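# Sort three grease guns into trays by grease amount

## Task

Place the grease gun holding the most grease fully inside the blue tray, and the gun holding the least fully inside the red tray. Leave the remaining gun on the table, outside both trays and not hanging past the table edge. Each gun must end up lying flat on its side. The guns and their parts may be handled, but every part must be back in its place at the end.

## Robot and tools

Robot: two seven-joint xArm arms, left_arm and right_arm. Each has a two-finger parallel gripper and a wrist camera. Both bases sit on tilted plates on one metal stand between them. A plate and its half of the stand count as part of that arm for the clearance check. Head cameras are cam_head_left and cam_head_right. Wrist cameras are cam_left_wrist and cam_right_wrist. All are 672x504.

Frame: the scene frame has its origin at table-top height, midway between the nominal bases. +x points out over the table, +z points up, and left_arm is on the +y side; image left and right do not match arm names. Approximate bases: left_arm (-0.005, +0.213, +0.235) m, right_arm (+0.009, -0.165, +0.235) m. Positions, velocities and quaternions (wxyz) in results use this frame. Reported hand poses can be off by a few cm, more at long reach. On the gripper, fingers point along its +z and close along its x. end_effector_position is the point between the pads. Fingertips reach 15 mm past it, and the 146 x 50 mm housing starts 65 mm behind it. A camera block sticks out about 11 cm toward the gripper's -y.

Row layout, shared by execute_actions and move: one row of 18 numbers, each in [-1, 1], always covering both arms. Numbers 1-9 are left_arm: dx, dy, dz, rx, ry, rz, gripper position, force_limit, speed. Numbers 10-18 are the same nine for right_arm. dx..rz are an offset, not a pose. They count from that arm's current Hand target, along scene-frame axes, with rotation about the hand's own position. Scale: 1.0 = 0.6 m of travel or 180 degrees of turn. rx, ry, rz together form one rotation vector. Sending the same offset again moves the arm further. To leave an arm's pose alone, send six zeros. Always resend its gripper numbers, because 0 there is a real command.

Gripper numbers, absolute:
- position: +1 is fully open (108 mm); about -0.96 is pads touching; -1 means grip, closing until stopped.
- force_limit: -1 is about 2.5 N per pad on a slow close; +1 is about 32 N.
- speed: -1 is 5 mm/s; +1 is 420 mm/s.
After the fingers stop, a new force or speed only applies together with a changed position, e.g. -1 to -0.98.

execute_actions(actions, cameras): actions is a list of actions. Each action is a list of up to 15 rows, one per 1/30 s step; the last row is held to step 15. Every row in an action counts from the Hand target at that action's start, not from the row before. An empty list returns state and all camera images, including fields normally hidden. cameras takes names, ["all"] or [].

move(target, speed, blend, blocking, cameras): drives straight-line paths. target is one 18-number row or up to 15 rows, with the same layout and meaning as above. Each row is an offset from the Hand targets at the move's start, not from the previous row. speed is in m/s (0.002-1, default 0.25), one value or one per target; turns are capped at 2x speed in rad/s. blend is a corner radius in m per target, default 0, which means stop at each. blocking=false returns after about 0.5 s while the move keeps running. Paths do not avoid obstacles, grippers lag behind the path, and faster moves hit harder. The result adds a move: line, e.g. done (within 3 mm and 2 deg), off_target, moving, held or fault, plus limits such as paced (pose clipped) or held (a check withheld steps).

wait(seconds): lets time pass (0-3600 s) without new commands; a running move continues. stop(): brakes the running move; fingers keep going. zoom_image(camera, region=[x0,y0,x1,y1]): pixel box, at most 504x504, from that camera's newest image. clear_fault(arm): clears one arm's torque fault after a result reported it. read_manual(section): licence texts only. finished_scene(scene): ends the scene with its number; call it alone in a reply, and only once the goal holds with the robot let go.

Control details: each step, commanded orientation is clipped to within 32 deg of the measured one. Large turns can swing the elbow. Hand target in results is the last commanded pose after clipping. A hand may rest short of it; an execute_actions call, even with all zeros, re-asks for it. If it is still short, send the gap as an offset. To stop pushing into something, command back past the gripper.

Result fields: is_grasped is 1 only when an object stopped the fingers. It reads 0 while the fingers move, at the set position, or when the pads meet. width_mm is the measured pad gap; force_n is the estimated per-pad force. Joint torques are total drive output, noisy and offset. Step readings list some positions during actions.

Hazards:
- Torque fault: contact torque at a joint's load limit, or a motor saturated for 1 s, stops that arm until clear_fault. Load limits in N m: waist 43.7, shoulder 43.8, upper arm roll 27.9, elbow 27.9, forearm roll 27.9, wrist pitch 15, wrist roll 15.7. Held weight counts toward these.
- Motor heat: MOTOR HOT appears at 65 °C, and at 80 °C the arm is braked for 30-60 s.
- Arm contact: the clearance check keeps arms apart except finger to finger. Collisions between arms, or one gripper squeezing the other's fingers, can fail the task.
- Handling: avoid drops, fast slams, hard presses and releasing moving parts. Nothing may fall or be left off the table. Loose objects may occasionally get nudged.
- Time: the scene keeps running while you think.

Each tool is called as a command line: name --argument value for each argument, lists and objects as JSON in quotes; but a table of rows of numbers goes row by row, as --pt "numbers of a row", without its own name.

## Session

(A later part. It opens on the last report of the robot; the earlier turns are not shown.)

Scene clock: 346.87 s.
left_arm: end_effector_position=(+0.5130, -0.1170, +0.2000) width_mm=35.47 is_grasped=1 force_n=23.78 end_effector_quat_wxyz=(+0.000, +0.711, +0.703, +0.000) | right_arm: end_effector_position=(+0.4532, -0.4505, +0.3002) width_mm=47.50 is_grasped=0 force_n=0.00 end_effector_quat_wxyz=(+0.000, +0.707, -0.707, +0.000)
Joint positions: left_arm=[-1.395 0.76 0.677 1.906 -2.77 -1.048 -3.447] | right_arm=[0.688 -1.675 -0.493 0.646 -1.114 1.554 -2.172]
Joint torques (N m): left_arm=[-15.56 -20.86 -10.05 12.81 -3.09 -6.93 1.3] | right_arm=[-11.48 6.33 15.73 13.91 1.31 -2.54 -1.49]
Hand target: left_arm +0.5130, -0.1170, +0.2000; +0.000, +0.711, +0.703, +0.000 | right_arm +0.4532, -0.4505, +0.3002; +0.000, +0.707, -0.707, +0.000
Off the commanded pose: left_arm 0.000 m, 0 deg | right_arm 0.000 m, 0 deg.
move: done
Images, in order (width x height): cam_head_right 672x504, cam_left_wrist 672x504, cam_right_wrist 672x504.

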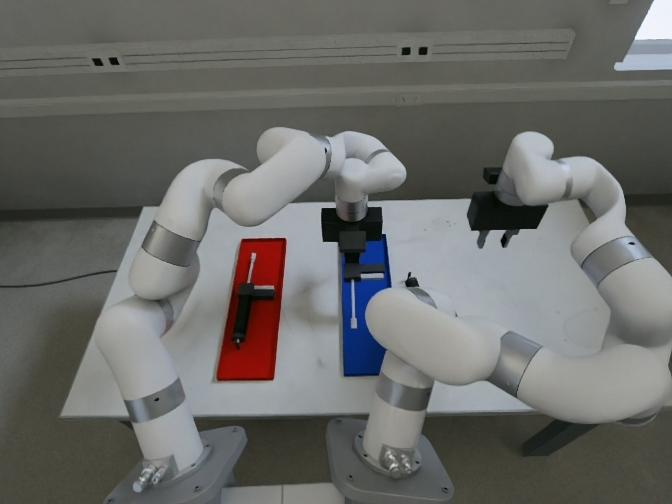

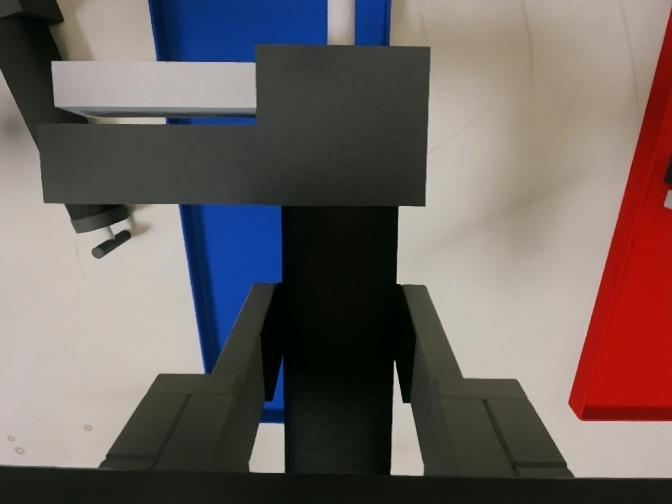

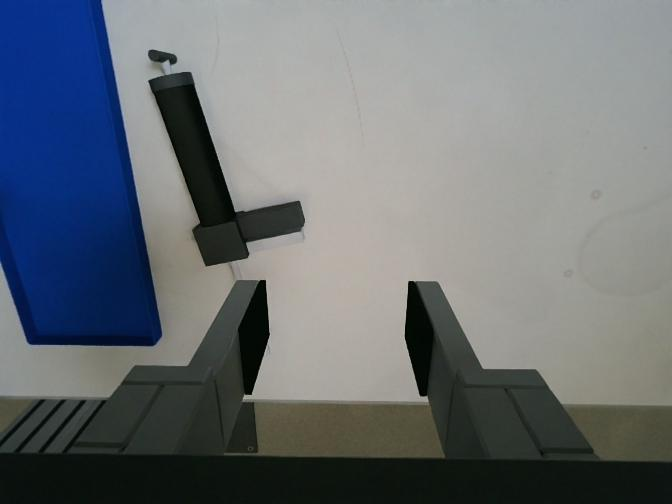

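move --pt "0 -0.01 -0.1583 0 0 0 -1 0.5 -0.7 0 0 0 0 0 0 -0.1 0.5 -0.7" --pt "0 -0.01 -0.2717 0 0 0 -1 0.5 -0.7 0 0 0 0 0 0 -0.1 0.5 -0.7" --pt "0 -0.01 -0.2717 0 0 0 -0.1 0.5 -0.7 0 0 0 0 0 0 -0.1 0.5 -0.7" --pt "0 -0.01 0.0833 0 0 0 -0.1 0.5 -0.7 0 0 0 0 0 0 -0.1 0.5 -0.7" --speed '[0.25,0.05,0.1,0.25]' --cameras '["all"]'

Scene clock: 365.83 s.
left_arm: end_effector_position=(+0.5130, -0.1229, +0.2499) width_mm=47.50 is_grasped=0 force_n=0.00 end_effector_quat_wxyz=(+0.000, +0.711, +0.703, +0.000) end_effector_velocity=(-0.001, -0.002, +0.002) end_effector_angular_velocity=(-0.003, -0.003, -0.004) | right_arm: end_effector_position=(+0.4532, -0.4505, +0.3002) width_mm=47.50 is_grasped=0 force_n=0.00 end_effector_quat_wxyz=(+0.000, +0.707, -0.707, +0.000)
Joint positions: left_arm=[-1.441 0.738 0.668 1.979 -2.765 -1.165 -3.448] | right_arm=[0.688 -1.675 -0.493 0.646 -1.114 1.554 -2.172]
Joint velocities: left_arm=[-0.005 0 0 0.001 0.001 0 0] | right_arm=[within noise]
Joint torques (N m): left_arm=[-24.27 -26.99 -2.75 11.98 2.4 -6.13 -0.47] | right_arm=[-11.25 6.3 15.69 11.03 1.35 -2.36 -1.61]
Hand target: left_arm +0.5130, -0.1230, +0.2500; +0.000, +0.711, +0.703, +0.000 | right_arm +0.4532, -0.4505, +0.3002; +0.000, +0.707, -0.707, +0.000
Off the commanded pose: left_arm 0.000 m, 0 deg | right_arm 0.000 m, 0 deg.
move: done

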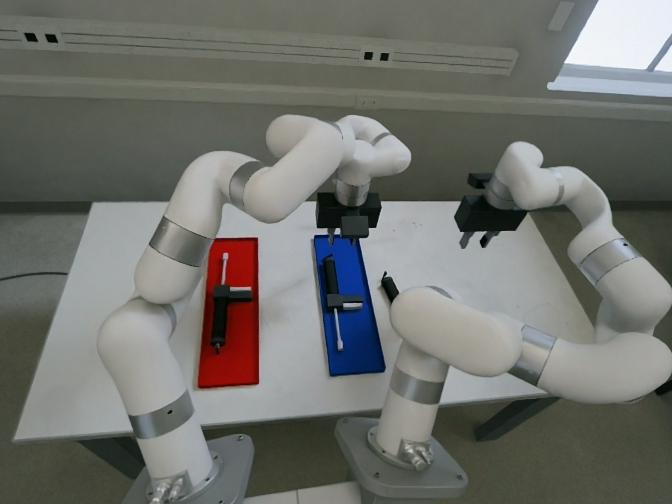

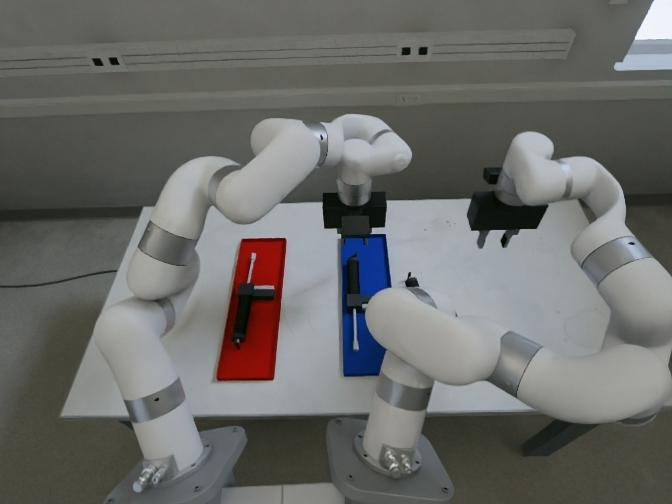

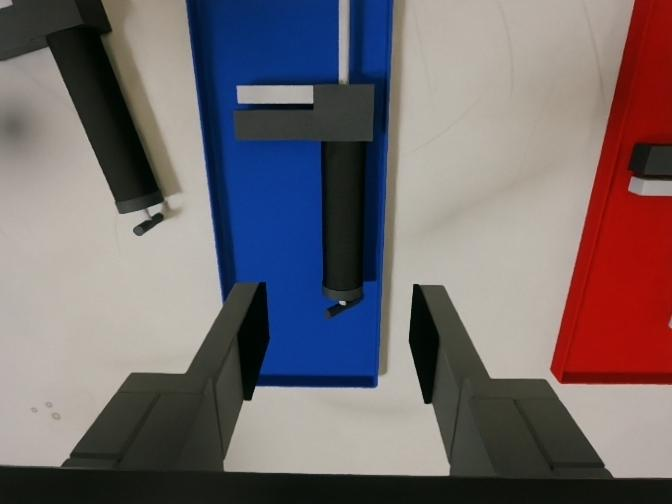

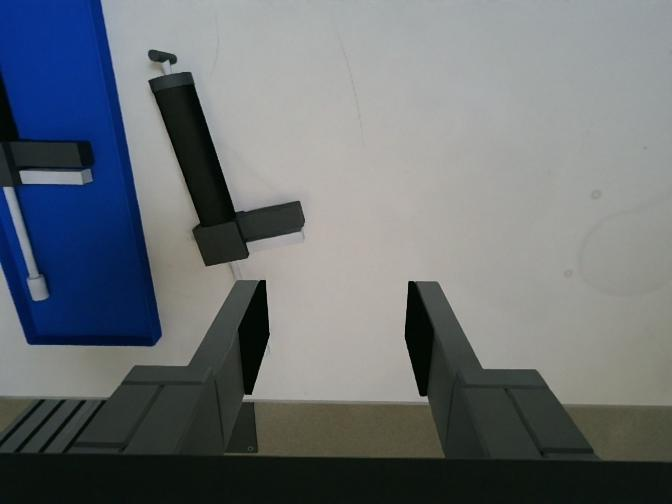

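finished_scene --scene 3

The scene is finished: the task was done.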